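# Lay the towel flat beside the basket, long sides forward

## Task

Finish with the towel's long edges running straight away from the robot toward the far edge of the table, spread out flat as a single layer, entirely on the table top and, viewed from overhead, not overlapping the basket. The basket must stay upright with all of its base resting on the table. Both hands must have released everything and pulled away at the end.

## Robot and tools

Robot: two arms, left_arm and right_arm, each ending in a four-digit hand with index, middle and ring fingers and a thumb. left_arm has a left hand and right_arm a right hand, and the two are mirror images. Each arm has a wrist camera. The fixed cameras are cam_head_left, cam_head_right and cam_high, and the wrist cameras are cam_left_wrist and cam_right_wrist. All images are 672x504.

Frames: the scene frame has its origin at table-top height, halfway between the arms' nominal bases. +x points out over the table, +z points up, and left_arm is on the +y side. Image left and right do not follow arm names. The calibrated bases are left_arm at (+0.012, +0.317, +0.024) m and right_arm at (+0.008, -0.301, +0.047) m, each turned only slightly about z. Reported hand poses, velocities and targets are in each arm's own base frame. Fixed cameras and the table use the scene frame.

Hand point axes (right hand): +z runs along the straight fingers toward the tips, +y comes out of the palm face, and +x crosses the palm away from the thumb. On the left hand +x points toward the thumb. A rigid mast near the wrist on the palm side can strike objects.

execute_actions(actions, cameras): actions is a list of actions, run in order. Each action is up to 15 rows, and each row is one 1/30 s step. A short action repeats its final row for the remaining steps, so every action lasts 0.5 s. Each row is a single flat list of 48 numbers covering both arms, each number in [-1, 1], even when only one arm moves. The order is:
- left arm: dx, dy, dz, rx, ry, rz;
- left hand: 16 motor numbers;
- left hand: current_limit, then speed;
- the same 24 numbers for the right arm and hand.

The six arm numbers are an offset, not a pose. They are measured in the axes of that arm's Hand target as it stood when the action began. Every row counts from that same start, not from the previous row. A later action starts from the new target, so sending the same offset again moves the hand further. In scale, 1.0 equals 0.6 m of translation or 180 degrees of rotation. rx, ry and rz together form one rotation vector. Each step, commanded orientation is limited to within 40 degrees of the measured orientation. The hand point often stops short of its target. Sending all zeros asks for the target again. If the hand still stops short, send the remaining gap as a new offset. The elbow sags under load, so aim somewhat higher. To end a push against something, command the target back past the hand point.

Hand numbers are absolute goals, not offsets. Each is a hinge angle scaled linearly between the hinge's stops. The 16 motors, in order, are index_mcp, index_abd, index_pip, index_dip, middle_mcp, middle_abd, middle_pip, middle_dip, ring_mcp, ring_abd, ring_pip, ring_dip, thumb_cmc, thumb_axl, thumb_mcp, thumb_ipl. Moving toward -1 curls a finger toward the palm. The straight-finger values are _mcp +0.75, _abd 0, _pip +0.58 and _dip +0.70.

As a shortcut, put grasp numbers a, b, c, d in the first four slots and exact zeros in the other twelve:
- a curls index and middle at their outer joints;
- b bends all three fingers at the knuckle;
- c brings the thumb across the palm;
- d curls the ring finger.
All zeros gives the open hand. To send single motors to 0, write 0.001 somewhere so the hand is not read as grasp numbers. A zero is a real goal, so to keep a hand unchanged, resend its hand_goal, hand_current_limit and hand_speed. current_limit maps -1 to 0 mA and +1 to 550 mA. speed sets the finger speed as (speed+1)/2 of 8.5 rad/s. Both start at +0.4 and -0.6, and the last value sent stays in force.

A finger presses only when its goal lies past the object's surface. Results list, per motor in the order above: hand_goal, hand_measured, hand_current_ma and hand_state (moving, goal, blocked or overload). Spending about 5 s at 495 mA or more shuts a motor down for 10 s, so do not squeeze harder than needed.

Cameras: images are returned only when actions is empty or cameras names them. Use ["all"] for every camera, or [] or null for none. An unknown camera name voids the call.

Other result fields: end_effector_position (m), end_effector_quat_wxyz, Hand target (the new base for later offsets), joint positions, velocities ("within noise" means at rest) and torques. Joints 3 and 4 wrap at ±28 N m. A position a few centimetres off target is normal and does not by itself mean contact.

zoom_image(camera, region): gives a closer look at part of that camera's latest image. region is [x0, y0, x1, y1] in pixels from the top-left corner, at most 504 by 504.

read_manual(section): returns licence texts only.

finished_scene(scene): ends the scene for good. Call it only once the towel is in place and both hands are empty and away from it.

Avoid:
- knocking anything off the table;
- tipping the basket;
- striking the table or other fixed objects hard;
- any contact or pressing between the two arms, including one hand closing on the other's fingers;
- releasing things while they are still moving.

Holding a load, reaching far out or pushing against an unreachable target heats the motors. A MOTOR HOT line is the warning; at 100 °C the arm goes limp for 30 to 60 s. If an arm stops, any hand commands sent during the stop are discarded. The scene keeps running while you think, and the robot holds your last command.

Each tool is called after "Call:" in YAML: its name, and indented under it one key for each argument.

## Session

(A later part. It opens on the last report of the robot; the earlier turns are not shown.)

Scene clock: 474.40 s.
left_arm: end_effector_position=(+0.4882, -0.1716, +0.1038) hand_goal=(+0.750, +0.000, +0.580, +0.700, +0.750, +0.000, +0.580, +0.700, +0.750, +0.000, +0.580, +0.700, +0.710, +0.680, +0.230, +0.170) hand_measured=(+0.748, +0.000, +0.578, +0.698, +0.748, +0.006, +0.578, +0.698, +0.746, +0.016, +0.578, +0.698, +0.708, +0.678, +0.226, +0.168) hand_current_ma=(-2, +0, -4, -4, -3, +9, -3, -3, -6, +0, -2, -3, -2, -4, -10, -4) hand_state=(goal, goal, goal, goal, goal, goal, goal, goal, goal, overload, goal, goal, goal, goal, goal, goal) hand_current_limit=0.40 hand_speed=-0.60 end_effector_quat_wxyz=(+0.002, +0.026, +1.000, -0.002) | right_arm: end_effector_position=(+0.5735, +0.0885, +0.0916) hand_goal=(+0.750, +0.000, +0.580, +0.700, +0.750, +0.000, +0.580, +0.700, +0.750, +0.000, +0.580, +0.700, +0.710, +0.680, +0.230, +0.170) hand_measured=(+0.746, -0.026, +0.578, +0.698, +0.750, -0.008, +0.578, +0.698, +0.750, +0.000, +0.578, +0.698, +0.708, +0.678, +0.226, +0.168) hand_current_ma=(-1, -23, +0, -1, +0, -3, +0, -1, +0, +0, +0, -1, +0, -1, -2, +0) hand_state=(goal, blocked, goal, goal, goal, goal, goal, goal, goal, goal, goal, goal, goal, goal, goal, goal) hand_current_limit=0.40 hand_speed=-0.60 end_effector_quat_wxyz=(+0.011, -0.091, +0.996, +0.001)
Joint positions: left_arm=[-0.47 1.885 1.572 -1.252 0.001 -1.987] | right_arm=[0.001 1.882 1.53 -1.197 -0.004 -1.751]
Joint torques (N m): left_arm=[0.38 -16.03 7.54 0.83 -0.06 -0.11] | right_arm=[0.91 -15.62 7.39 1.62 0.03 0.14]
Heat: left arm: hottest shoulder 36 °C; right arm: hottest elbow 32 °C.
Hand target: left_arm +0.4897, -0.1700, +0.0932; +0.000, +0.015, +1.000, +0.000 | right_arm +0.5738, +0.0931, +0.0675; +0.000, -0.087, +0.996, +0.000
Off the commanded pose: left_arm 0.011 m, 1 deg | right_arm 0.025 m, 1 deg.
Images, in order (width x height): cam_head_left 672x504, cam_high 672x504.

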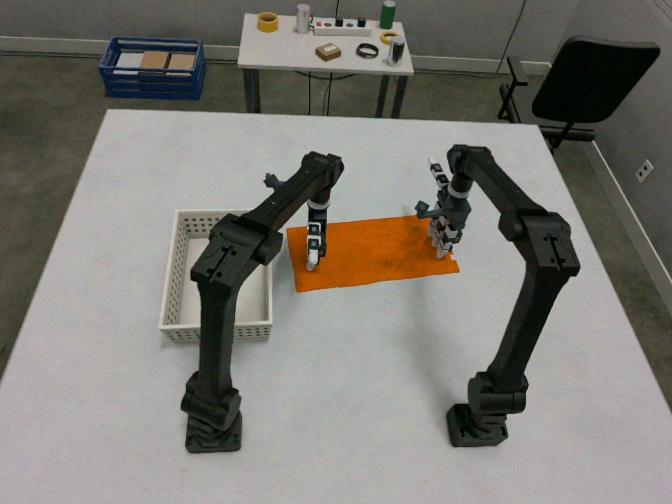

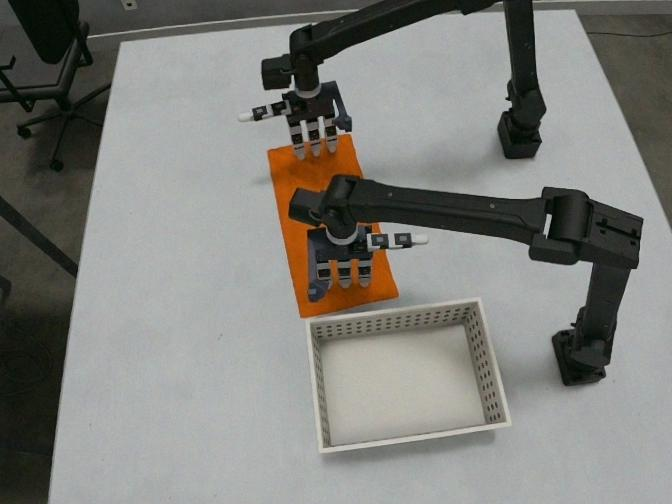

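Call:
execute_actions:
  actions:
    - [[-0.0388,0.0031,0.004,0,0,0.0278,0,0,0,0,0,0,0,0,0,0,0,0,0,0,0,0,0.4,-0.6,0.0162,-0.0026,0,0,0,0.0278,0,0,0,0,0,0,0,0,0,0,0,0,0,0,0,0,0.4,-0.6]]
    - [[-0.0388,0.0031,0.004,0,0,0.0278,0,0,0,0,0,0,0,0,0,0,0,0,0,0,0,0,0.4,-0.6,0.0162,-0.0026,0,0,0,0.0278,0,0,0,0,0,0,0,0,0,0,0,0,0,0,0,0,0.4,-0.6]]
  cameras: ["cam_head_left", "cam_high", "cam_left_wrist", "cam_right_wrist"]

Call:
zoom_image:
  camera: "cam_head_left"
  region: [270, 180, 490, 310]

Scene clock: 515.67 s.
left_arm: end_effector_position=(+0.5236, -0.1714, +0.1029) hand_goal=(+0.750, +0.000, +0.580, +0.700, +0.750, +0.000, +0.580, +0.700, +0.750, +0.000, +0.580, +0.700, +0.710, +0.680, +0.230, +0.170) hand_measured=(+0.752, +0.014, +0.582, +0.700, +0.748, +0.018, +0.578, +0.698, +0.742, +0.096, +0.574, +0.698, +0.710, +0.678, +0.226, +0.168) hand_current_ma=(+4, +26, +2, +0, -2, +38, -2, -2, -14, +0, -9, -3, -1, -4, -10, -4) hand_state=(goal, goal, goal, goal, goal, goal, goal, goal, goal, overload, goal, goal, goal, goal, goal, goal) hand_current_limit=0.40 hand_speed=-0.60 end_effector_quat_wxyz=(+0.006, +0.097, +0.995, -0.003) | right_arm: end_effector_position=(+0.5640, +0.0854, +0.0901) hand_goal=(+0.750, +0.000, +0.580, +0.700, +0.750, +0.000, +0.580, +0.700, +0.750, +0.000, +0.580, +0.700, +0.710, +0.680, +0.230, +0.170) hand_measured=(+0.744, -0.002, +0.578, +0.698, +0.746, +0.008, +0.580, +0.698, +0.762, +0.032, +0.586, +0.702, +0.708, +0.678, +0.226, +0.168) hand_current_ma=(-3, -1, -1, -1, -2, +3, +0, +0, +11, +32, +3, +1, -1, -1, -2, +0) hand_state=(goal, goal, goal, goal, goal, goal, goal, goal, goal, blocked, goal, goal, goal, goal, goal, goal) hand_current_limit=0.40 hand_speed=-0.60 end_effector_quat_wxyz=(+0.022, -0.008, +1.000, +0.000)
Joint positions: left_arm=[-0.454 1.935 1.645 -1.267 0.001 -1.831] | right_arm=[0.001 1.813 1.422 -1.136 0.001 -1.585]
Joint torques (N m): left_arm=[1.32 -14.39 9.91 0.65 -0.03 0.16] | right_arm=[0.44 -15.33 6.31 0.9 -0.13 0.17]
Heat: left arm: hottest shoulder 36 °C; right arm: hottest elbow 30 °C.
Hand target: left_arm +0.5364, -0.1698, +0.0884; +0.000, +0.103, +0.995, +0.000 | right_arm +0.5550, +0.0874, +0.0674; +0.000, +0.000, +1.000, +0.000
Off the commanded pose: left_arm 0.020 m, 1 deg | right_arm 0.025 m, 3 deg.
Images, in order (width x height): cam_head_left 672x504, cam_high 672x504, cam_left_wrist 672x504, cam_right_wrist 672x504.

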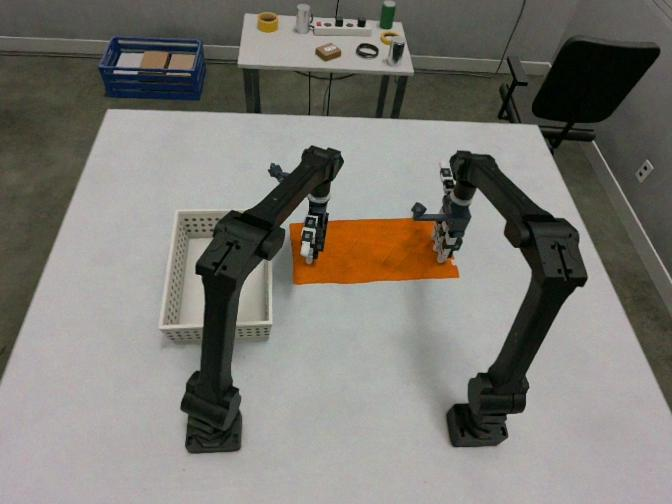

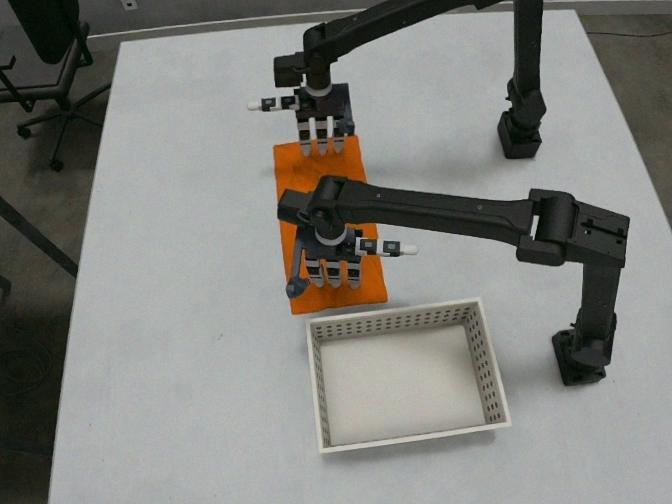

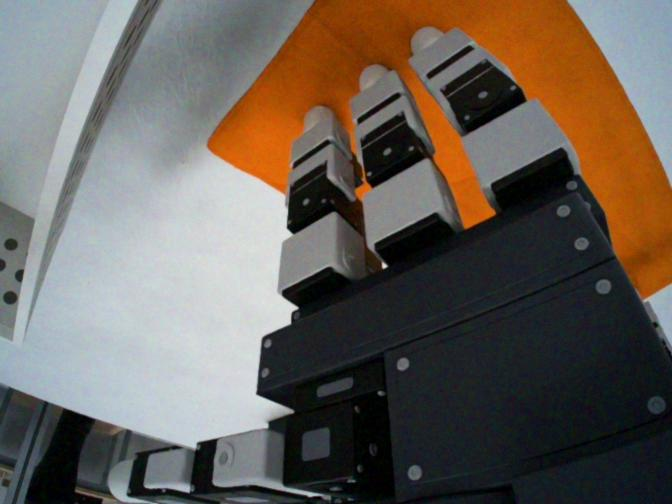

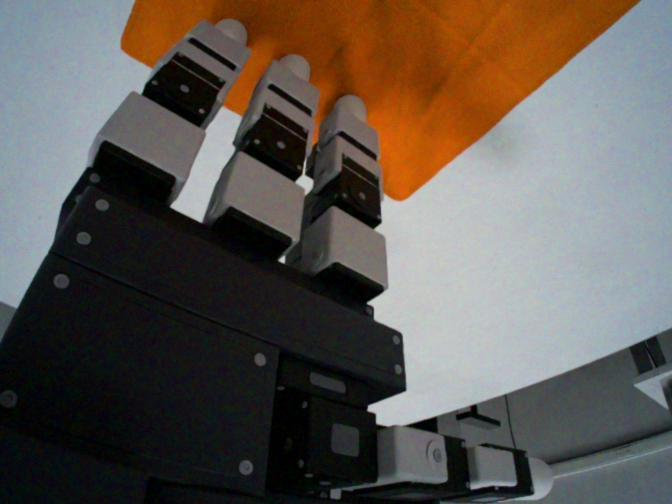

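Scaled by 2.291 from the camera's 672x504 image, which has a finer 960x720 frame.

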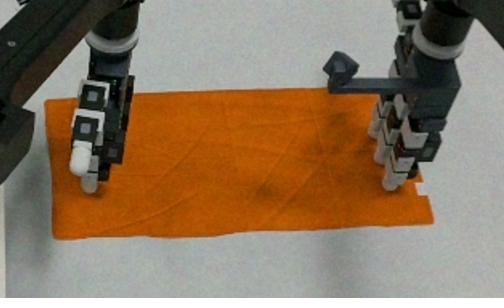

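Call:
execute_actions:
  actions:
    - [[-0.0388,0.0031,0,0,0,0.0278,0,0,0,0,0,0,0,0,0,0,0,0,0,0,0,0,0.4,-0.6,0.0162,-0.0026,0,0,0,0.0278,0,0,0,0,0,0,0,0,0,0,0,0,0,0,0,0,0.4,-0.6]]
    - [[-0.0388,0.0031,0,0,0,0.0278,0,0,0,0,0,0,0,0,0,0,0,0,0,0,0,0,0.4,-0.6,0.0162,-0.0026,0,0,0,0.0278,0,0,0,0,0,0,0,0,0,0,0,0,0,0,0,0,0.4,-0.6]]
    - [[-0.0388,0.0031,0,0,0,0.0278,0,0,0,0,0,0,0,0,0,0,0,0,0,0,0,0,0.4,-0.6,0.0162,-0.0026,0,0,0,0.0278,0,0,0,0,0,0,0,0,0,0,0,0,0,0,0,0,0.4,-0.6]]
    - [[-0.0388,0.0031,0,0,0,0.0278,0,0,0,0,0,0,0,0,0,0,0,0,0,0,0,0,0.4,-0.6,0.0162,-0.0026,0,0,0,0.0278,0,0,0,0,0,0,0,0,0,0,0,0,0,0,0,0,0.4,-0.6]]
  cameras: ["cam_head_left", "cam_high"]

Call:
zoom_image:
  camera: "cam_head_left"
  region: [270, 180, 490, 310]

Scene clock: 528.17 s.
left_arm: end_effector_position=(+0.6143, -0.1949, +0.1050) hand_goal=(+0.750, +0.000, +0.580, +0.700, +0.750, +0.000, +0.580, +0.700, +0.750, +0.000, +0.580, +0.700, +0.710, +0.680, +0.230, +0.170) hand_measured=(+0.752, +0.014, +0.582, +0.700, +0.748, +0.024, +0.578, +0.698, +0.748, +0.126, +0.578, +0.698, +0.712, +0.678, +0.226, +0.168) hand_current_ma=(+5, +27, +3, +0, -3, +54, -1, -2, -3, +0, -1, -2, +2, -4, -10, -4) hand_state=(goal, goal, goal, goal, goal, blocked, goal, goal, goal, overload, goal, goal, goal, goal, goal, goal) hand_current_limit=0.40 hand_speed=-0.60 end_effector_quat_wxyz=(+0.007, +0.268, +0.963, -0.002) | right_arm: end_effector_position=(+0.5270, +0.0774, +0.0887) hand_goal=(+0.750, +0.000, +0.580, +0.700, +0.750, +0.000, +0.580, +0.700, +0.750, +0.000, +0.580, +0.700, +0.710, +0.680, +0.230, +0.170) hand_measured=(+0.746, -0.002, +0.578, +0.698, +0.750, +0.002, +0.580, +0.698, +0.778, +0.048, +0.594, +0.708, +0.708, +0.678, +0.226, +0.168) hand_current_ma=(-2, +0, -1, -1, +0, +1, +0, +0, +34, +63, +11, +4, -1, -1, -2, +0) hand_state=(goal, goal, goal, goal, goal, goal, goal, goal, blocked, blocked, goal, goal, goal, goal, goal, goal) hand_current_limit=0.40 hand_speed=-0.60 end_effector_quat_wxyz=(+0.022, +0.172, +0.985, +0.001)
Joint positions: left_arm=[-0.441 2.106 1.925 -1.375 0.001 -1.469] | right_arm=[0.014 1.659 1.204 -1.072 0.006 -1.212]
Joint torques (N m): left_arm=[1.26 -16.79 10.44 0.23 -0.07 0.16] | right_arm=[1.55 -13.04 6.09 0.8 -0.29 0.22]
Heat: left arm: hottest elbow 36 °C; right arm: hottest elbow 29 °C.
Hand target: left_arm +0.6264, -0.1933, +0.0885; +0.000, +0.274, +0.962, +0.000 | right_arm +0.5157, +0.0863, +0.0674; +0.000, +0.174, +0.985, +0.000
Off the commanded pose: left_arm 0.021 m, 1 deg | right_arm 0.026 m, 3 deg.
Images, in order (width x height): cam_head_left 672x504, cam_high 672x504.

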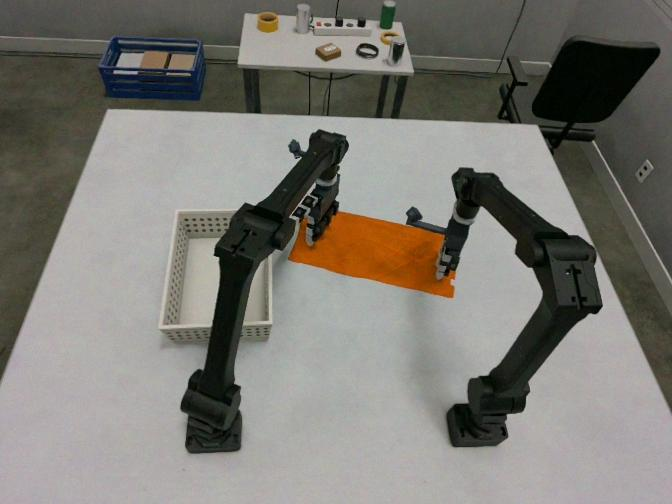

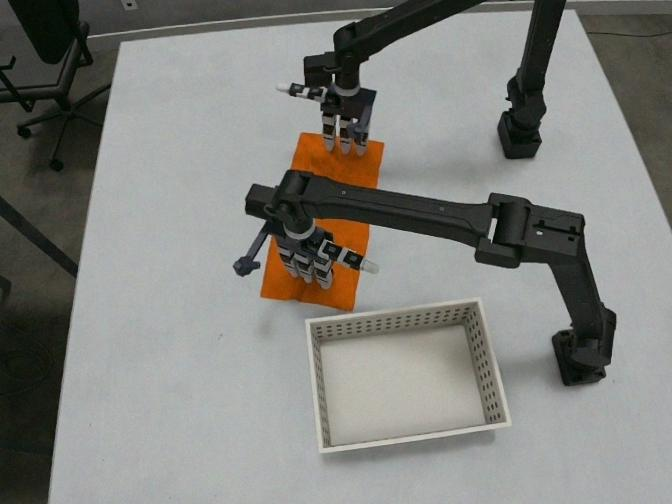

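Scaled by 2.291 from the camera's 672x504 image, which has a finer 960x720 frame.

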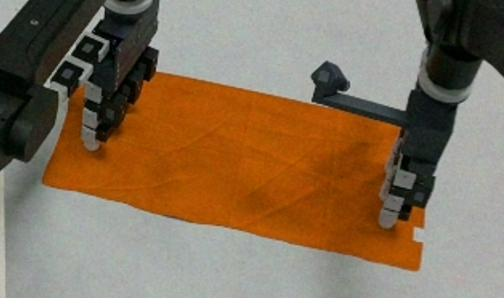

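Call:
execute_actions:
  actions:
    - [[-0.0388,0.0031,0,0,0,0.0278,0,0,0,0,0,0,0,0,0,0,0,0,0,0,0,0,0.4,-0.6,0.0162,-0.0026,0,0,0,0.0278,0,0,0,0,0,0,0,0,0,0,0,0,0,0,0,0,0.4,-0.6]]
    - [[-0.0388,0.0031,0,0,0,0.0278,0,0,0,0,0,0,0,0,0,0,0,0,0,0,0,0,0.4,-0.6,0.0162,-0.0026,0,0,0,0.0278,0,0,0,0,0,0,0,0,0,0,0,0,0,0,0,0,0.4,-0.6]]
    - [[-0.0388,0.0031,0,0,0,0.0278,0,0,0,0,0,0,0,0,0,0,0,0,0,0,0,0,0.4,-0.6,0.0162,-0.0026,0,0,0,0.0278,0,0,0,0,0,0,0,0,0,0,0,0,0,0,0,0,0.4,-0.6]]
    - [[-0.0388,0.0031,0,0,0,0.0278,0,0,0,0,0,0,0,0,0,0,0,0,0,0,0,0,0.4,-0.6,0.0162,-0.0026,0,0,0,0.0278,0,0,0,0,0,0,0,0,0,0,0,0,0,0,0,0,0.4,-0.6]]
  cameras: ["cam_head_left", "cam_high"]

Call:
zoom_image:
  camera: "cam_head_left"
  region: [270, 180, 490, 310]

Scene clock: 541.40 s.
left_arm: end_effector_position=(+0.6967, -0.2357, +0.1074) hand_goal=(+0.750, +0.000, +0.580, +0.700, +0.750, +0.000, +0.580, +0.700, +0.750, +0.000, +0.580, +0.700, +0.710, +0.680, +0.230, +0.170) hand_measured=(+0.752, +0.010, +0.582, +0.700, +0.752, +0.026, +0.582, +0.700, +0.748, +0.130, +0.580, +0.700, +0.712, +0.678, +0.226, +0.168) hand_current_ma=(+2, +18, +3, +0, +4, +54, +2, +0, -5, +0, -1, -1, +3, -4, -10, -4) hand_state=(goal, goal, goal, goal, goal, blocked, goal, goal, goal, overload, goal, goal, goal, goal, goal, goal) hand_current_limit=0.40 hand_speed=-0.60 end_effector_quat_wxyz=(+0.008, +0.423, +0.906, +0.000) | right_arm: end_effector_position=(+0.4908, +0.0908, +0.0875) hand_goal=(+0.750, +0.000, +0.580, +0.700, +0.750, +0.000, +0.580, +0.700, +0.750, +0.000, +0.580, +0.700, +0.710, +0.680, +0.230, +0.170) hand_measured=(+0.748, -0.002, +0.578, +0.698, +0.752, +0.002, +0.582, +0.700, +0.788, +0.062, +0.600, +0.712, +0.708, +0.678, +0.226, +0.168) hand_current_ma=(-1, +0, -1, -1, +1, +0, +0, +0, +56, +90, +18, +8, -1, -1, -2, +0) hand_state=(goal, goal, goal, goal, goal, goal, goal, goal, blocked, blocked, goal, goal, goal, goal, goal, goal) hand_current_limit=0.40 hand_speed=-0.60 end_effector_quat_wxyz=(+0.022, +0.340, +0.940, +0.004)
Joint positions: left_arm=[-0.444 2.322 2.306 -1.539 0.001 -1.14] | right_arm=[0.101 1.528 1.038 -1.038 0.012 -0.776]
Joint torques (N m): left_arm=[-0.03 -19.31 10.66 0.28 -0.06 0.16] | right_arm=[1.49 -10.64 6 0.84 -0.5 0.22]
Heat: left arm: hottest elbow 37 °C; right arm: hottest elbow 28 °C.
Hand target: left_arm +0.7028, -0.2462, +0.0885; +0.000, +0.437, +0.900, +0.000 | right_arm +0.4785, +0.0987, +0.0672; +0.000, +0.343, +0.939, +0.000
Off the commanded pose: left_arm 0.023 m, 2 deg | right_arm 0.025 m, 3 deg.
Images, in order (width x height): cam_head_left 672x504, cam_high 672x504.

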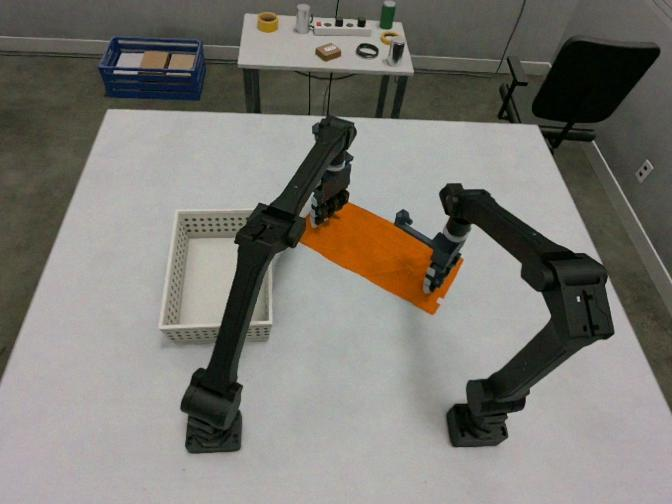

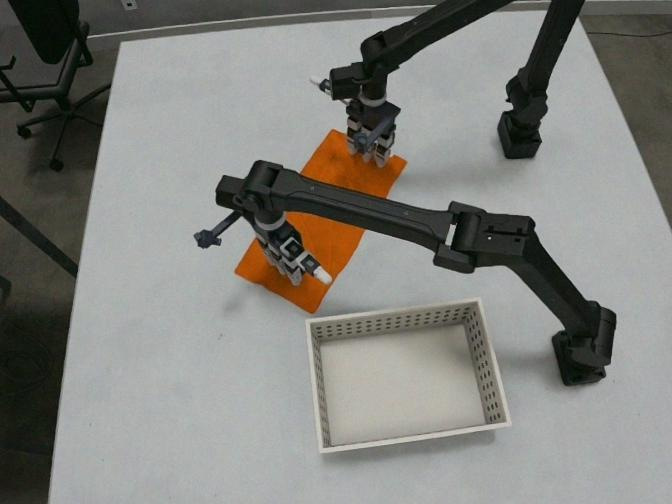

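Scaled by 2.291 from the camera's 672x504 image, which has a finer 960x720 frame.

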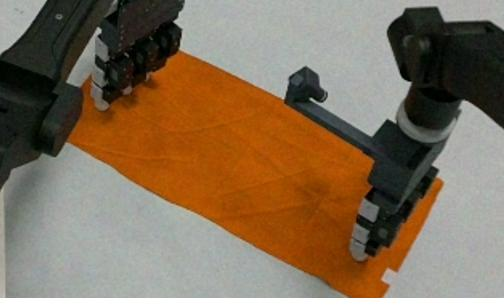

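Call:
execute_actions:
  actions:
    - [[-0.0388,0.0031,0,0,0,0.0278,0,0,0,0,0,0,0,0,0,0,0,0,0,0,0,0,0.4,-0.6,0.0162,-0.0026,0,0,0,0.0278,0,0,0,0,0,0,0,0,0,0,0,0,0,0,0,0,0.4,-0.6]]
    - [[-0.0388,0.0031,0,0,0,0.0278,0,0,0,0,0,0,0,0,0,0,0,0,0,0,0,0,0.4,-0.6,0.0162,-0.0026,0,0,0,0.0278,0,0,0,0,0,0,0,0,0,0,0,0,0,0,0,0,0.4,-0.6]]
    - [[-0.0388,0.0031,0,0,0,0.0278,0,0,0,0,0,0,0,0,0,0,0,0,0,0,0,0,0.4,-0.6,0.0162,-0.0026,0,0,0,0.0278,0,0,0,0,0,0,0,0,0,0,0,0,0,0,0,0,0.4,-0.6]]
    - [[-0.0388,0.0031,0,0,0,0.0278,0,0,0,0,0,0,0,0,0,0,0,0,0,0,0,0,0.4,-0.6,0.0162,-0.0026,0,0,0,0.0278,0,0,0,0,0,0,0,0,0,0,0,0,0,0,0,0,0.4,-0.6]]
  cameras: ["cam_head_left", "cam_high"]

Call:
zoom_image:
  camera: "cam_head_left"
  region: [270, 170, 490, 340]

Scene clock: 558.53 s.
left_arm: end_effector_position=(+0.7548, -0.3079, +0.1130) hand_goal=(+0.750, +0.000, +0.580, +0.700, +0.750, +0.000, +0.580, +0.700, +0.750, +0.000, +0.580, +0.700, +0.710, +0.680, +0.230, +0.170) hand_measured=(+0.748, +0.034, +0.578, +0.700, +0.750, +0.004, +0.580, +0.700, +0.748, +0.130, +0.578, +0.700, +0.712, +0.678, +0.226, +0.168) hand_current_ma=(-5, +78, -2, +0, +0, +4, +0, +1, -3, +0, -2, -1, +3, -4, -10, -4) hand_state=(goal, blocked, goal, goal, goal, goal, goal, goal, goal, overload, goal, goal, goal, goal, goal, goal) hand_current_limit=0.40 hand_speed=-0.60 end_effector_quat_wxyz=(+0.038, +0.579, +0.814, +0.012) | right_arm: end_effector_position=(+0.4602, +0.1172, +0.0868) hand_goal=(+0.750, +0.000, +0.580, +0.700, +0.750, +0.000, +0.580, +0.700, +0.750, +0.000, +0.580, +0.700, +0.710, +0.680, +0.230, +0.170) hand_measured=(+0.748, -0.002, +0.578, +0.698, +0.754, +0.002, +0.584, +0.700, +0.790, +0.066, +0.602, +0.712, +0.708, +0.678, +0.226, +0.168) hand_current_ma=(-1, +0, -1, -1, +2, +1, +1, +0, +61, +101, +23, +9, -1, -1, -2, +0) hand_state=(goal, goal, goal, goal, goal, goal, goal, goal, blocked, blocked, blocked, goal, goal, goal, goal, goal) hand_current_limit=0.40 hand_speed=-0.60 end_effector_quat_wxyz=(+0.018, +0.498, +0.867, +0.008)
Joint positions: left_arm=[-0.485 2.561 2.757 -1.687 -0.013 -0.819] | right_arm=[0.253 1.449 0.947 -1.033 0.014 -0.274]
Joint torques (N m): left_arm=[0.26 -21.66 10.58 0.55 0.35 0.12] | right_arm=[1.38 -9.47 5.9 0.99 -0.56 0.2]
Heat: left arm: hottest elbow 38 °C; right arm: hottest elbow 28 °C.
Hand target: left_arm +0.7563, -0.3222, +0.0882; +0.000, +0.587, +0.810, +0.000 | right_arm +0.4479, +0.1231, +0.0673; +0.000, +0.501, +0.866, +0.000
Off the commanded pose: left_arm 0.028 m, 5 deg | right_arm 0.024 m, 2 deg.
joint sent to its limit (left arm) — joint 4 (wrist pitch), lower limit. The joint targets are off in orientation, not in position.
Images, in order (width x height): cam_head_left 672x504, cam_high 672x504.

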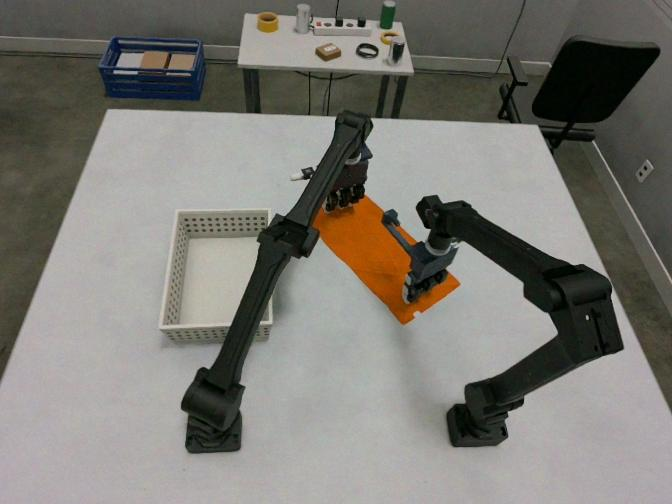

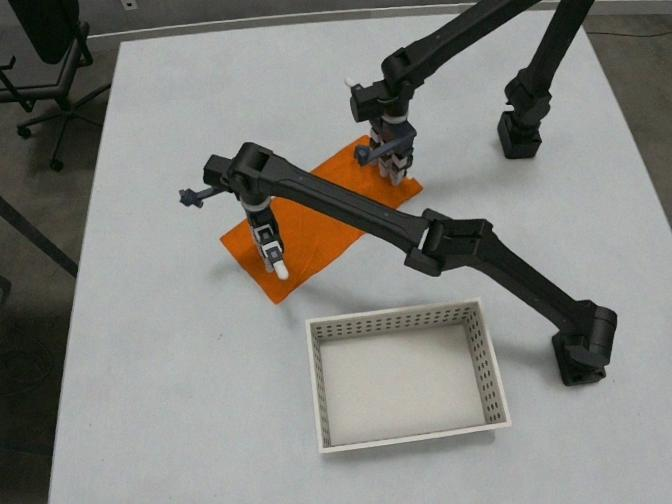

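Scaled by 2.291 from the camera's 672x504 image, which has a finer 960x720 frame.

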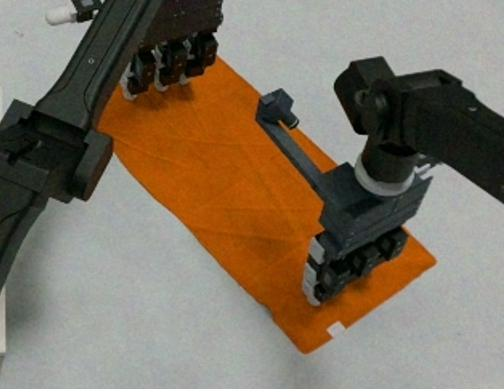

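Call:
execute_actions:
  actions:
    - [[-0.0222,-0.0301,0,0,0,0.0306,0,0,0,0,0,0,0,0,0,0,0,0,0,0,0,0,0.4,-0.6,0.0438,-0.0322,0,0,0,0.0306,0,0,0,0,0,0,0,0,0,0,0,0,0,0,0,0,0.4,-0.6]]
    - [[-0.0222,-0.0301,0,0,0,0.0306,0,0,0,0,0,0,0,0,0,0,0,0,0,0,0,0,0.4,-0.6,0.0438,-0.0322,0,0,0,0.0306,0,0,0,0,0,0,0,0,0,0,0,0,0,0,0,0,0.4,-0.6]]
    - [[-0.0222,-0.0301,0,0,0,0.0306,0,0,0,0,0,0,0,0,0,0,0,0,0,0,0,0,0.4,-0.6,0.0438,-0.0322,0,0,0,0.0306,0,0,0,0,0,0,0,0,0,0,0,0,0,0,0,0,0.4,-0.6]]
  cameras: ["cam_head_left", "cam_high"]

Call:
zoom_image:
  camera: "cam_head_left"
  region: [270, 170, 490, 340]

Scene clock: 610.93 s.
left_arm: end_effector_position=(+0.7194, -0.3606, +0.1081) hand_goal=(+0.750, +0.000, +0.580, +0.700, +0.750, +0.000, +0.580, +0.700, +0.750, +0.000, +0.580, +0.700, +0.710, +0.680, +0.230, +0.170) hand_measured=(+0.740, +0.012, +0.572, +0.696, +0.724, +0.012, +0.564, +0.694, +0.740, +0.158, +0.574, +0.698, +0.712, +0.678, +0.226, +0.168) hand_current_ma=(-21, +20, -15, -8, -70, +23, -35, -12, -20, +0, -9, -3, +2, -4, -10, -4) hand_state=(goal, goal, goal, goal, blocked, goal, goal, goal, goal, overload, goal, goal, goal, goal, goal, goal) hand_current_limit=0.40 hand_speed=-0.60 end_effector_quat_wxyz=(+0.011, +0.684, +0.729, +0.007) | right_arm: end_effector_position=(+0.3743, +0.1745, +0.0850) hand_goal=(+0.750, +0.000, +0.580, +0.700, +0.750, +0.000, +0.580, +0.700, +0.750, +0.000, +0.580, +0.700, +0.710, +0.680, +0.230, +0.170) hand_measured=(+0.748, -0.002, +0.578, +0.698, +0.742, +0.000, +0.576, +0.698, +0.742, +0.070, +0.576, +0.698, +0.708, +0.678, +0.226, +0.168) hand_current_ma=(+0, +0, -1, -1, -5, +0, -2, +0, -6, +110, -2, -1, +0, -1, -2, +0) hand_state=(goal, goal, goal, goal, goal, goal, goal, goal, goal, blocked, goal, goal, goal, goal, goal, goal) hand_current_limit=0.40 hand_speed=-0.60 end_effector_quat_wxyz=(+0.010, +0.616, +0.787, +0.018)
Joint positions: left_arm=[-0.55 2.464 2.566 -1.648 -0.009 -0.613] | right_arm=[0.556 1.316 0.81 -1.024 0.007 0.313]
Joint torques (N m): left_arm=[0.09 -22.59 6.9 0.69 0.38 0.19] | right_arm=[0.56 -7.24 6.11 0.73 -0.18 0.14]
Heat: left arm: hottest elbow 38 °C; right arm: hottest elbow 27 °C.
Hand target: left_arm +0.7125, -0.3728, +0.0883; +0.000, +0.697, +0.717, +0.000 | right_arm +0.3629, +0.1708, +0.0673; +0.000, +0.620, +0.785, +0.000
Off the commanded pose: left_arm 0.024 m, 2 deg | right_arm 0.021 m, 2 deg.
Images, in order (width x height): cam_head_left 672x504, cam_high 672x504.

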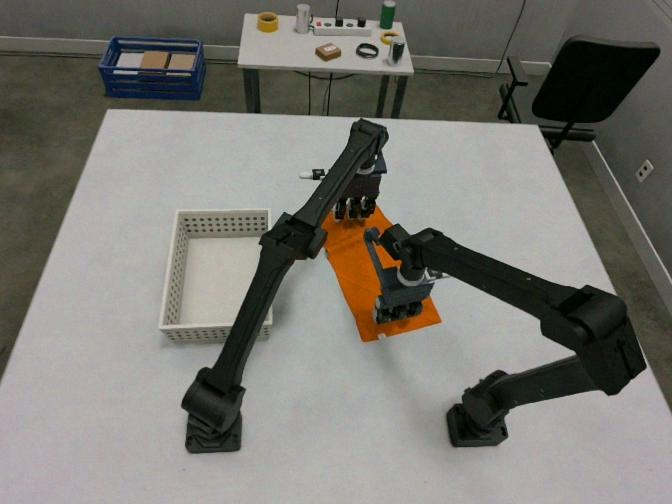

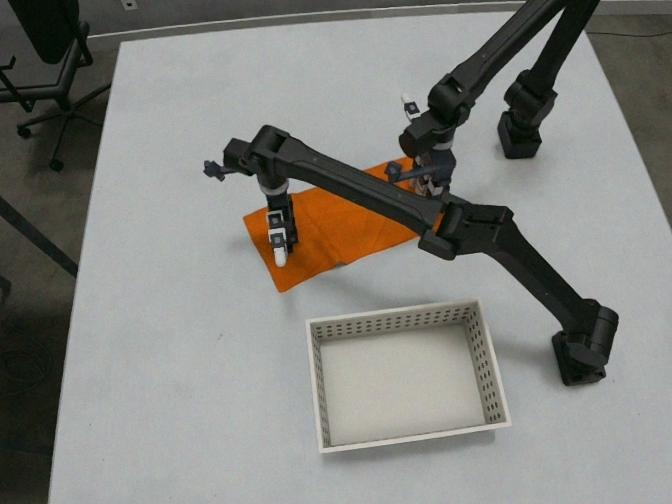

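Scaled by 2.291 from the camera's 672x504 image, which has a finer 960x720 frame.

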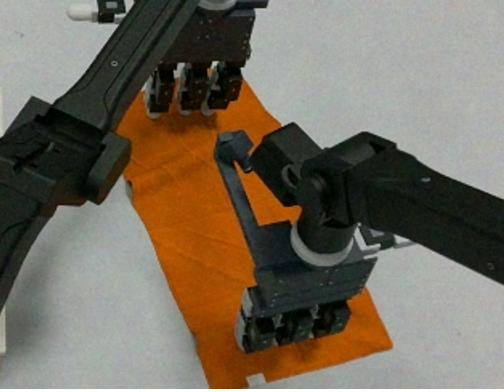

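Call:
execute_actions:
  actions:
    - [[-0.0222,-0.0301,0,0,0,0.0306,0,0,0,0,0,0,0,0,0,0,0,0,0,0,0,0,0.4,-0.6,0.0438,-0.0372,0,0,0,0.0306,0,0,0,0,0,0,0,0,0,0,0,0,0,0,0,0,0.4,-0.6]]
    - [[-0.0222,-0.0301,0,0,0,0.0306,0,0,0,0,0,0,0,0,0,0,0,0,0,0,0,0,0.4,-0.6,0.0438,-0.0372,0,0,0,0.0306,0,0,0,0,0,0,0,0,0,0,0,0,0,0,0,0,0.4,-0.6]]
    - [[-0.0222,-0.0301,0,0,0,0.0306,0,0,0,0,0,0,0,0,0,0,0,0,0,0,0,0,0.4,-0.6,0.0438,-0.0372,0,0,0,0.0306,0,0,0,0,0,0,0,0,0,0,0,0,0,0,0,0,0.4,-0.6]]
  cameras: ["cam_head_left", "cam_head_right", "cam_high"]

Call:
zoom_image:
  camera: "cam_head_left"
  region: [270, 170, 490, 360]

Call:
zoom_image:
  camera: "cam_high"
  region: [220, 100, 500, 320]

Scene clock: 632.93 s.
left_arm: end_effector_position=(+0.6634, -0.3977, +0.1066) hand_goal=(+0.750, +0.000, +0.580, +0.700, +0.750, +0.000, +0.580, +0.700, +0.750, +0.000, +0.580, +0.700, +0.710, +0.680, +0.230, +0.170) hand_measured=(+0.744, +0.008, +0.576, +0.698, +0.720, +0.020, +0.560, +0.690, +0.748, +0.190, +0.578, +0.698, +0.710, +0.678, +0.226, +0.168) hand_current_ma=(-10, +13, -7, -3, -89, +40, -49, -20, -5, +0, -4, -3, +0, -4, -11, -4) hand_state=(goal, goal, goal, goal, blocked, goal, blocked, goal, goal, overload, goal, goal, goal, goal, goal, goal) hand_current_limit=0.40 hand_speed=-0.60 end_effector_quat_wxyz=(+0.008, +0.782, +0.623, +0.007) | right_arm: end_effector_position=(+0.2896, +0.2369, +0.0831) hand_goal=(+0.750, +0.000, +0.580, +0.700, +0.750, +0.000, +0.580, +0.700, +0.750, +0.000, +0.580, +0.700, +0.710, +0.680, +0.230, +0.170) hand_measured=(+0.734, -0.002, +0.570, +0.696, +0.730, -0.002, +0.566, +0.692, +0.732, +0.060, +0.570, +0.694, +0.708, +0.678, +0.226, +0.168) hand_current_ma=(-15, -1, -6, -1, -21, -1, -10, -4, -16, +88, -5, -3, +0, -1, -2, +0) hand_state=(goal, goal, goal, goal, goal, goal, goal, goal, goal, blocked, goal, goal, goal, goal, goal, goal) hand_current_limit=0.40 hand_speed=-0.60 end_effector_quat_wxyz=(+0.005, +0.722, +0.692, +0.020)
Joint positions: left_arm=[-0.61 2.263 2.194 -1.483 -0.009 -0.384] | right_arm=[0.917 1.313 0.805 -1.024 0.016 0.959]
Joint torques (N m): left_arm=[-0.97 -20.54 7.05 0.96 0.38 0.17] | right_arm=[0.62 -4.42 8.5 0.72 -0.54 0.17]
Heat: left arm: hottest shoulder 36 °C; right arm: hottest elbow 26 °C.
Hand target: left_arm +0.6558, -0.4091, +0.0882; +0.000, +0.793, +0.610, +0.000 | right_arm +0.2860, +0.2395, +0.0673; +0.000, +0.726, +0.687, +0.000
Off the commanded pose: left_arm 0.023 m, 2 deg | right_arm 0.016 m, 2 deg.
Images, in order (width x height): cam_head_left 672x504, cam_head_right 672x504, cam_high 672x504.

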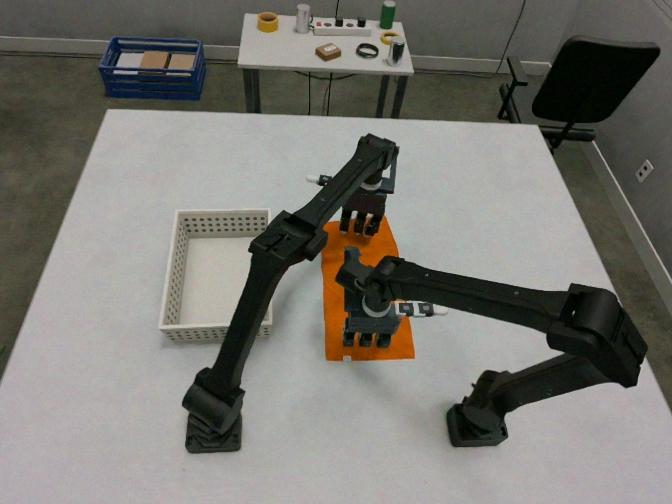

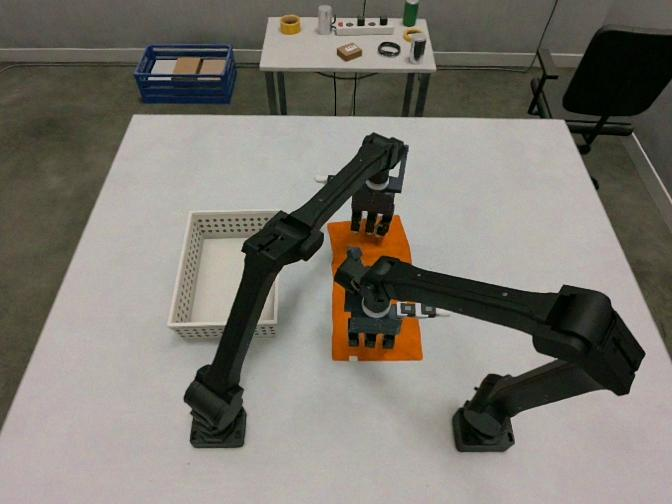

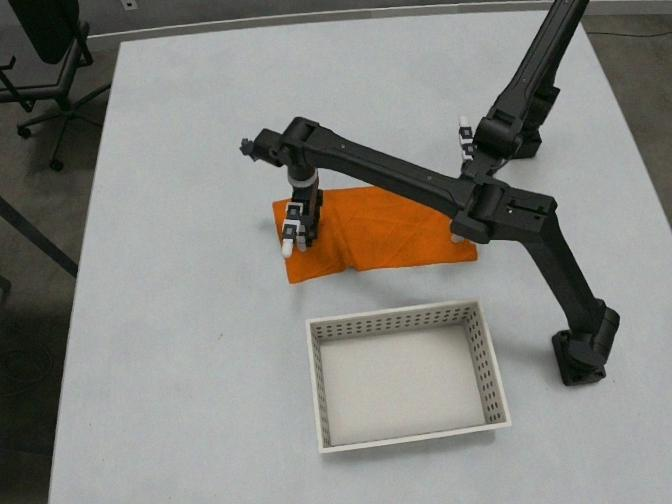

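Scaled by 2.291 from the camera's 672x504 image, which has a finer 960x720 frame.

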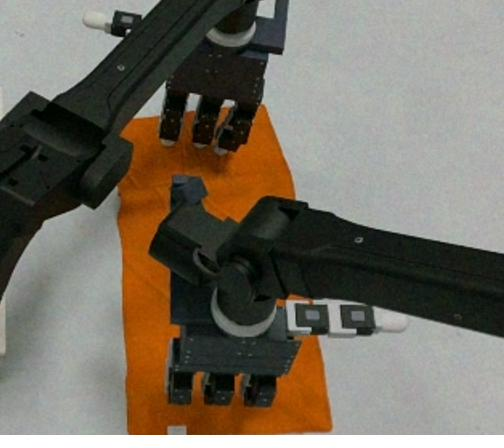

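Scaled by 1.800 from the camera's 672x504 image, which has a finer 960x720 frame.

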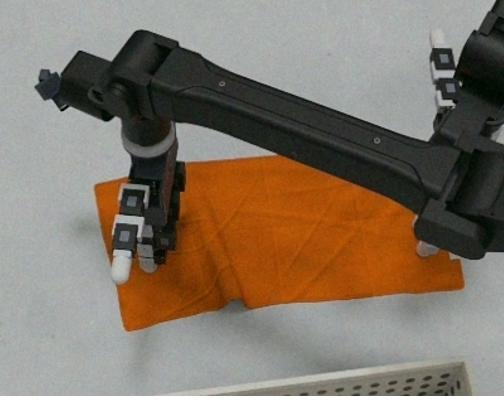

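Call:
execute_actions:
  actions:
    - [[0,0,-0.06,0,0,0,0,0,0,0,0,0,0,0,0,0,0,0,0,0,0,0,0.4,-0.6,0,0,-0.06,0,0,0,0,0,0,0,0,0,0,0,0,0,0,0,0,0,0,0,0.4,-0.6]]
    - [[0,0,-0.1,0,0,0,0,0,0,0,0,0,0,0,0,0,0,0,0,0,0,0,0.4,-0.6,0,0,-0.1,0,0,0,0,0,0,0,0,0,0,0,0,0,0,0,0,0,0,0,0.4,-0.6]]
    - [[0.05,0,-0.1,0,0,0,0,0,0,0,0,0,0,0,0,0,0,0,0,0,0,0,0.4,-0.6,-0.06,0,-0.1,0,0,0,0,0,0,0,0,0,0,0,0,0,0,0,0,0,0,0,0.4,-0.6]]
    - [[0.1,0,-0.05,0,0,0,0,0,0,0,0,0,0,0,0,0,0,0,0,0,0,0,0.4,-0.6,-0.1,0,-0.02,0,0,0,0,0,0,0,0,0,0,0,0,0,0,0,0,0,0,0,0.4,-0.6]]
    - [[0.1,0,0,0,0,0,0,0,0,0,0,0,0,0,0,0,0,0,0,0,0,0,0.4,-0.6,-0.1,0,0,0,0,0,0,0,0,0,0,0,0,0,0,0,0,0,0,0,0,0,0.4,-0.6]]
    - [[0.1,0,0,0,0,0,0,0,0,0,0,0,0,0,0,0,0,0,0,0,0,0,0.4,-0.6,-0.1,0,0,0,0,0,0,0,0,0,0,0,0,0,0,0,0,0,0,0,0,0,0.4,-0.6]]
    - [[0.1,0,0,0,0,0,0,0,0,0,0,0,0,0,0,0,0,0,0,0,0,0,0.4,-0.6,-0.1,0,0,0,0,0,0,0,0,0,0,0,0,0,0,0,0,0,0,0,0,0,0.4,-0.6]]
  cameras: ["cam_head_left", "cam_head_right", "cam_high"]

Call:
zoom_image:
  camera: "cam_head_left"
  region: [250, 170, 490, 380]

Call:
zoom_image:
  camera: "cam_high"
  region: [220, 100, 500, 320]

Scene clock: 670.27 s.
left_arm: end_effector_position=(+0.7285, -0.1430, +0.2456) hand_goal=(+0.750, +0.000, +0.580, +0.700, +0.750, +0.000, +0.580, +0.700, +0.750, +0.000, +0.580, +0.700, +0.710, +0.680, +0.230, +0.170) hand_measured=(+0.750, +0.002, +0.578, +0.698, +0.748, +0.002, +0.578, +0.698, +0.750, +0.188, +0.578, +0.698, +0.712, +0.678, +0.224, +0.168) hand_current_ma=(-1, +1, -4, -3, -1, +2, -3, -3, -1, +0, -3, -3, +1, -4, -12, -4) hand_state=(goal, goal, goal, goal, goal, goal, goal, goal, goal, overload, goal, goal, goal, goal, goal, goal) hand_current_limit=0.40 hand_speed=-0.60 end_effector_quat_wxyz=(+0.018, +0.786, +0.618, +0.016) | right_arm: end_effector_position=(+0.2714, -0.0378, +0.2324) hand_goal=(+0.750, +0.000, +0.580, +0.700, +0.750, +0.000, +0.580, +0.700, +0.750, +0.000, +0.580, +0.700, +0.710, +0.680, +0.230, +0.170) hand_measured=(+0.748, -0.002, +0.578, +0.696, +0.750, -0.002, +0.578, +0.696, +0.750, -0.002, +0.578, +0.698, +0.710, +0.678, +0.224, +0.168) hand_current_ma=(+0, +0, -1, -1, +0, +0, -1, -1, +0, +0, +0, -1, +0, -1, -4, +0) hand_state=(goal, goal, goal, goal, goal, goal, goal, goal, goal, goal, goal, goal, goal, goal, goal, goal) hand_current_limit=0.40 hand_speed=-0.60 end_effector_quat_wxyz=(+0.002, +0.732, +0.681, -0.001)
Joint positions: left_arm=[-0.222 2.088 2.252 -1.687 -0.002 0.016] | right_arm=[-0.043 0.802 0.88 -1.648 0.003 0.029]
Joint torques (N m): left_arm=[0.21 -23.06 9.05 0.32 -0.04 0.15] | right_arm=[-0.21 -2.32 9.85 0.1 -0.08 -0.16]
Heat: left arm: hottest shoulder 37 °C; right arm: hottest elbow 27 °C.
Hand target: left_arm +0.7252, -0.1480, +0.2743; +0.000, +0.793, +0.610, +0.000 | right_arm +0.2707, -0.0362, +0.2351; +0.000, +0.726, +0.687, +0.000
Off the commanded pose: left_arm 0.029 m, 3 deg | right_arm 0.003 m, 1 deg.
joint sent to its limit (left arm) — joint 4 (wrist pitch), lower limit. The joint targets are off in orientation, not in position.
Images, in order (width x height): cam_head_left 672x504, cam_head_right 672x504, cam_high 672x504.

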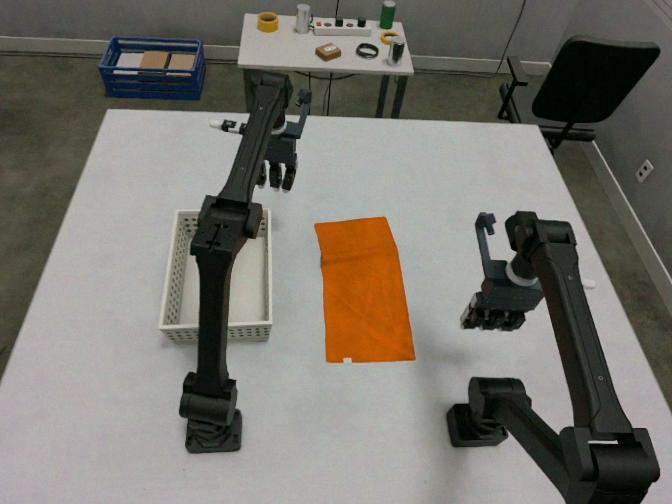

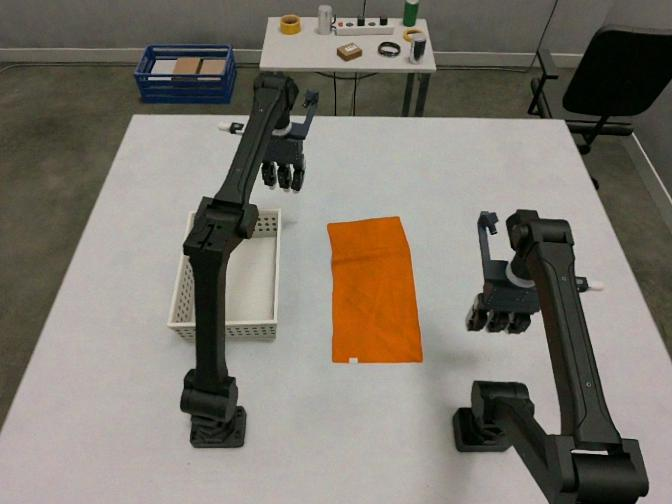

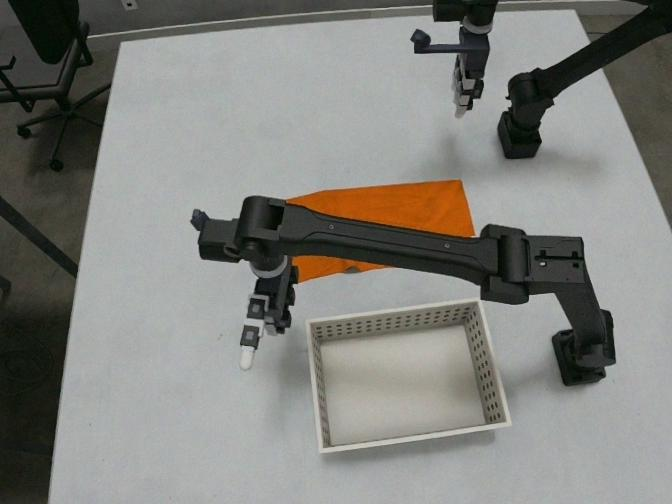

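Scaled by 2.100 from the camera's 672x504 image, which has a finer 960x720 frame.

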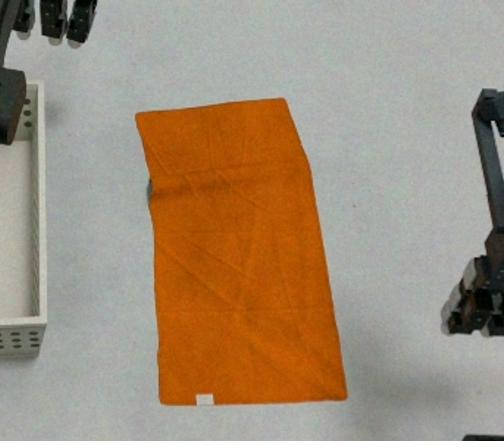

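Scaled by 1.800 from the camera's 672x504 image, which has a finer 960x720 frame.

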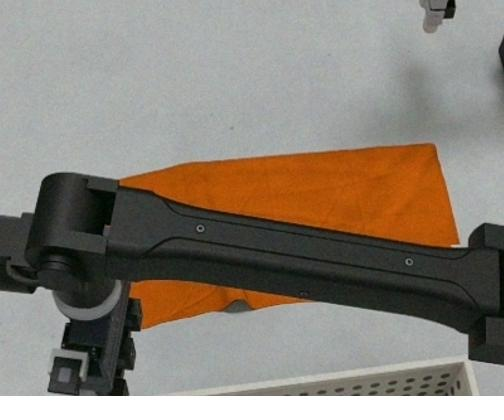

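Call:
execute_actions:
  actions:
    - [[-0.0784,0.0007,0.028,0,0,0,0,0,0,0,0,0,0,0,0,0,0,0,0,0,0,0,0.4,-0.6,0.0723,0.0227,0.0208,0,0,0,0,0,0,0,0,0,0,0,0,0,0,0,0,0,0,0,0.4,-0.6]]
    - [[-0.0784,0.0007,0.028,0,0,0,0,0,0,0,0,0,0,0,0,0,0,0,0,0,0,0,0.4,-0.6,0.0723,0.0227,0.0208,0,0,0,0,0,0,0,0,0,0,0,0,0,0,0,0,0,0,0,0.4,-0.6]]
    - [[-0.0784,0.0007,0.028,0,0,0,0,0,0,0,0,0,0,0,0,0,0,0,0,0,0,0,0.4,-0.6,0.0723,0.0227,0.0208,0,0,0,0,0,0,0,0,0,0,0,0,0,0,0,0,0,0,0,0.4,-0.6]]
    - [[-0.0784,0.0007,0.028,0,0,0,0,0,0,0,0,0,0,0,0,0,0,0,0,0,0,0,0.4,-0.6,0.0723,0.0227,0.0208,0,0,0,0,0,0,0,0,0,0,0,0,0,0,0,0,0,0,0,0.4,-0.6]]
    - [[-0.0784,0.0007,0.028,0,0,-0.053,0,0,0,0,0,0,0,0,0,0,0,0,0,0,0,0,0.4,-0.6,0.0723,0.0227,0.0208,0,0,0,0,0,0,0,0,0,0,0,0,0,0,0,0,0,0,0,0.4,-0.6]]
    - [[0,0,0,0,0,-0.053,0,0,0,0,0,0,0,0,0,0,0,0,0,0,0,0,0.4,-0.6,0.0723,0.0227,0.0208,0,0,0,0,0,0,0,0,0,0,0,0,0,0,0,0,0,0,0,0.4,-0.6]]
  cameras: ["cam_head_left", "cam_head_right", "cam_high", "cam_left_wrist"]

Call:
zoom_image:
  camera: "cam_head_left"
  region: [250, 170, 490, 380]

Scene clock: 744.47 s.
left_arm: end_effector_position=(+0.6587, -0.3725, +0.1773) hand_goal=(+0.750, +0.000, +0.580, +0.700, +0.750, +0.000, +0.580, +0.700, +0.750, +0.000, +0.580, +0.700, +0.710, +0.680, +0.230, +0.170) hand_measured=(+0.750, +0.002, +0.578, +0.698, +0.750, +0.002, +0.578, +0.698, +0.750, +0.188, +0.578, +0.698, +0.708, +0.678, +0.224, +0.168) hand_current_ma=(+0, +1, -3, -3, +0, +2, -3, -3, +0, +0, -3, -3, -2, -4, -12, -4) hand_state=(goal, goal, goal, goal, goal, goal, goal, goal, goal, overload, goal, goal, goal, goal, goal, goal) hand_current_limit=0.40 hand_speed=-0.60 end_effector_quat_wxyz=(+0.006, +0.690, +0.724, +0.001) | right_arm: end_effector_position=(+0.3545, +0.2095, +0.1425) hand_goal=(+0.750, +0.000, +0.580, +0.700, +0.750, +0.000, +0.580, +0.700, +0.750, +0.000, +0.580, +0.700, +0.710, +0.680, +0.230, +0.170) hand_measured=(+0.750, +0.000, +0.578, +0.696, +0.748, +0.002, +0.578, +0.696, +0.748, +0.002, +0.578, +0.698, +0.710, +0.678, +0.224, +0.168) hand_current_ma=(+0, +0, -1, -1, +0, +0, -1, -1, +0, +0, +0, -1, +0, -1, -4, +0) hand_state=(goal, goal, goal, goal, goal, goal, goal, goal, goal, goal, goal, goal, goal, goal, goal, goal) hand_current_limit=0.40 hand_speed=-0.60 end_effector_quat_wxyz=(-0.003, +0.721, +0.693, -0.023)
Joint positions: left_arm=[-0.607 2.273 2.4 -1.687 0 -0.655] | right_arm=[0.716 1.358 1.031 -1.288 -0.003 0.756]
Joint torques (N m): left_arm=[0.97 -21.71 11.86 0.36 -0.24 -0.27] | right_arm=[0.03 -10.29 12.22 0.4 0.2 0.16]
Heat: left arm: hottest shoulder 47 °C; right arm: hottest elbow 31 °C.
Hand target: left_arm +0.6669, -0.3760, +0.1902; +0.000, +0.681, +0.733, +0.000 | right_arm +0.3667, +0.2194, +0.1606; +0.000, +0.726, +0.687, +0.001
Off the commanded pose: left_arm 0.016 m, 2 deg | right_arm 0.024 m, 3 deg.
joint sent to its limit (left arm) — joint 4 (wrist pitch), lower limit. The joint targets are off in orientation, not in position.
Images, in order (width x height): cam_head_left 672x504, cam_head_right 672x504, cam_high 672x504, cam_left_wrist 672x504.

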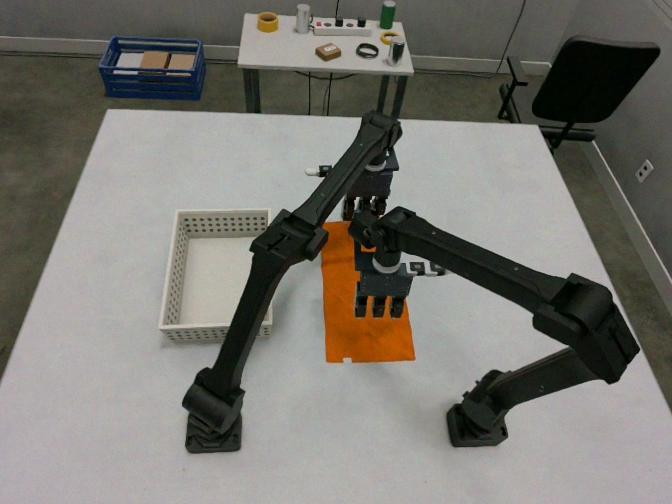

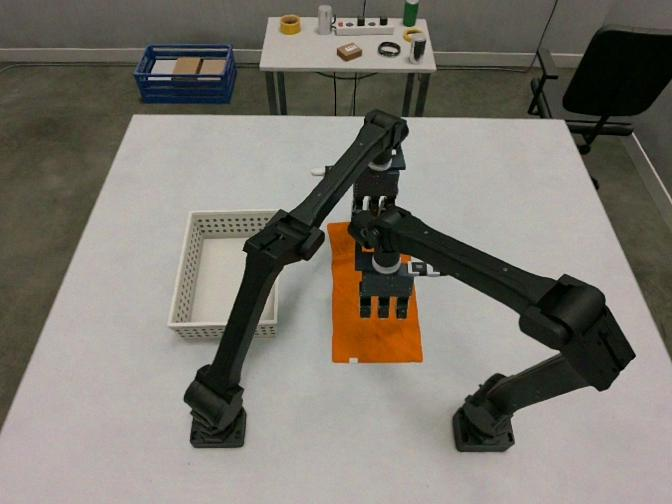

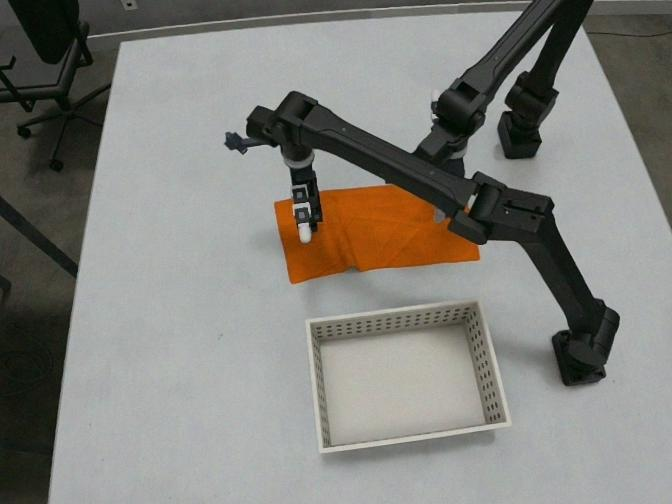

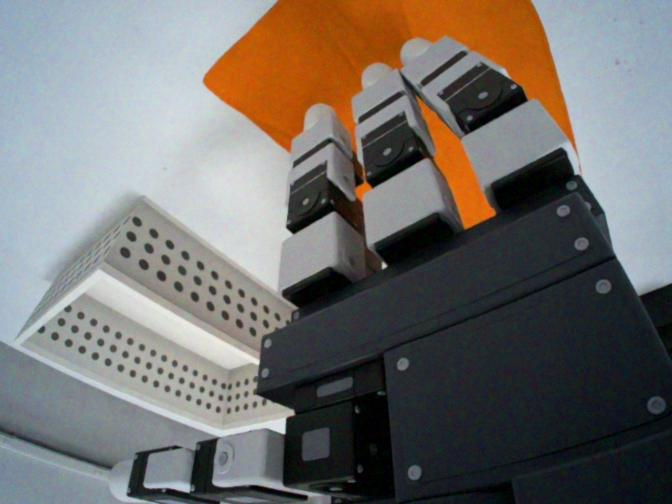

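Scaled by 2.100 from the camera's 672x504 image, which has a finer 960x720 frame.

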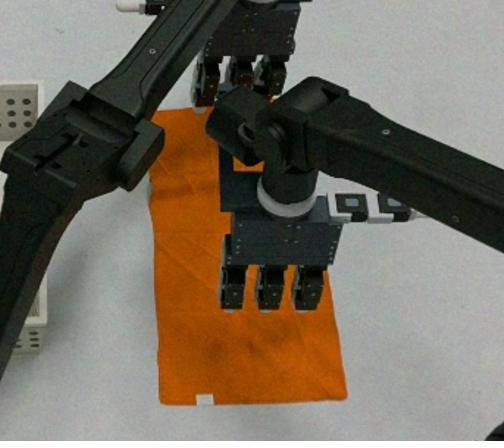

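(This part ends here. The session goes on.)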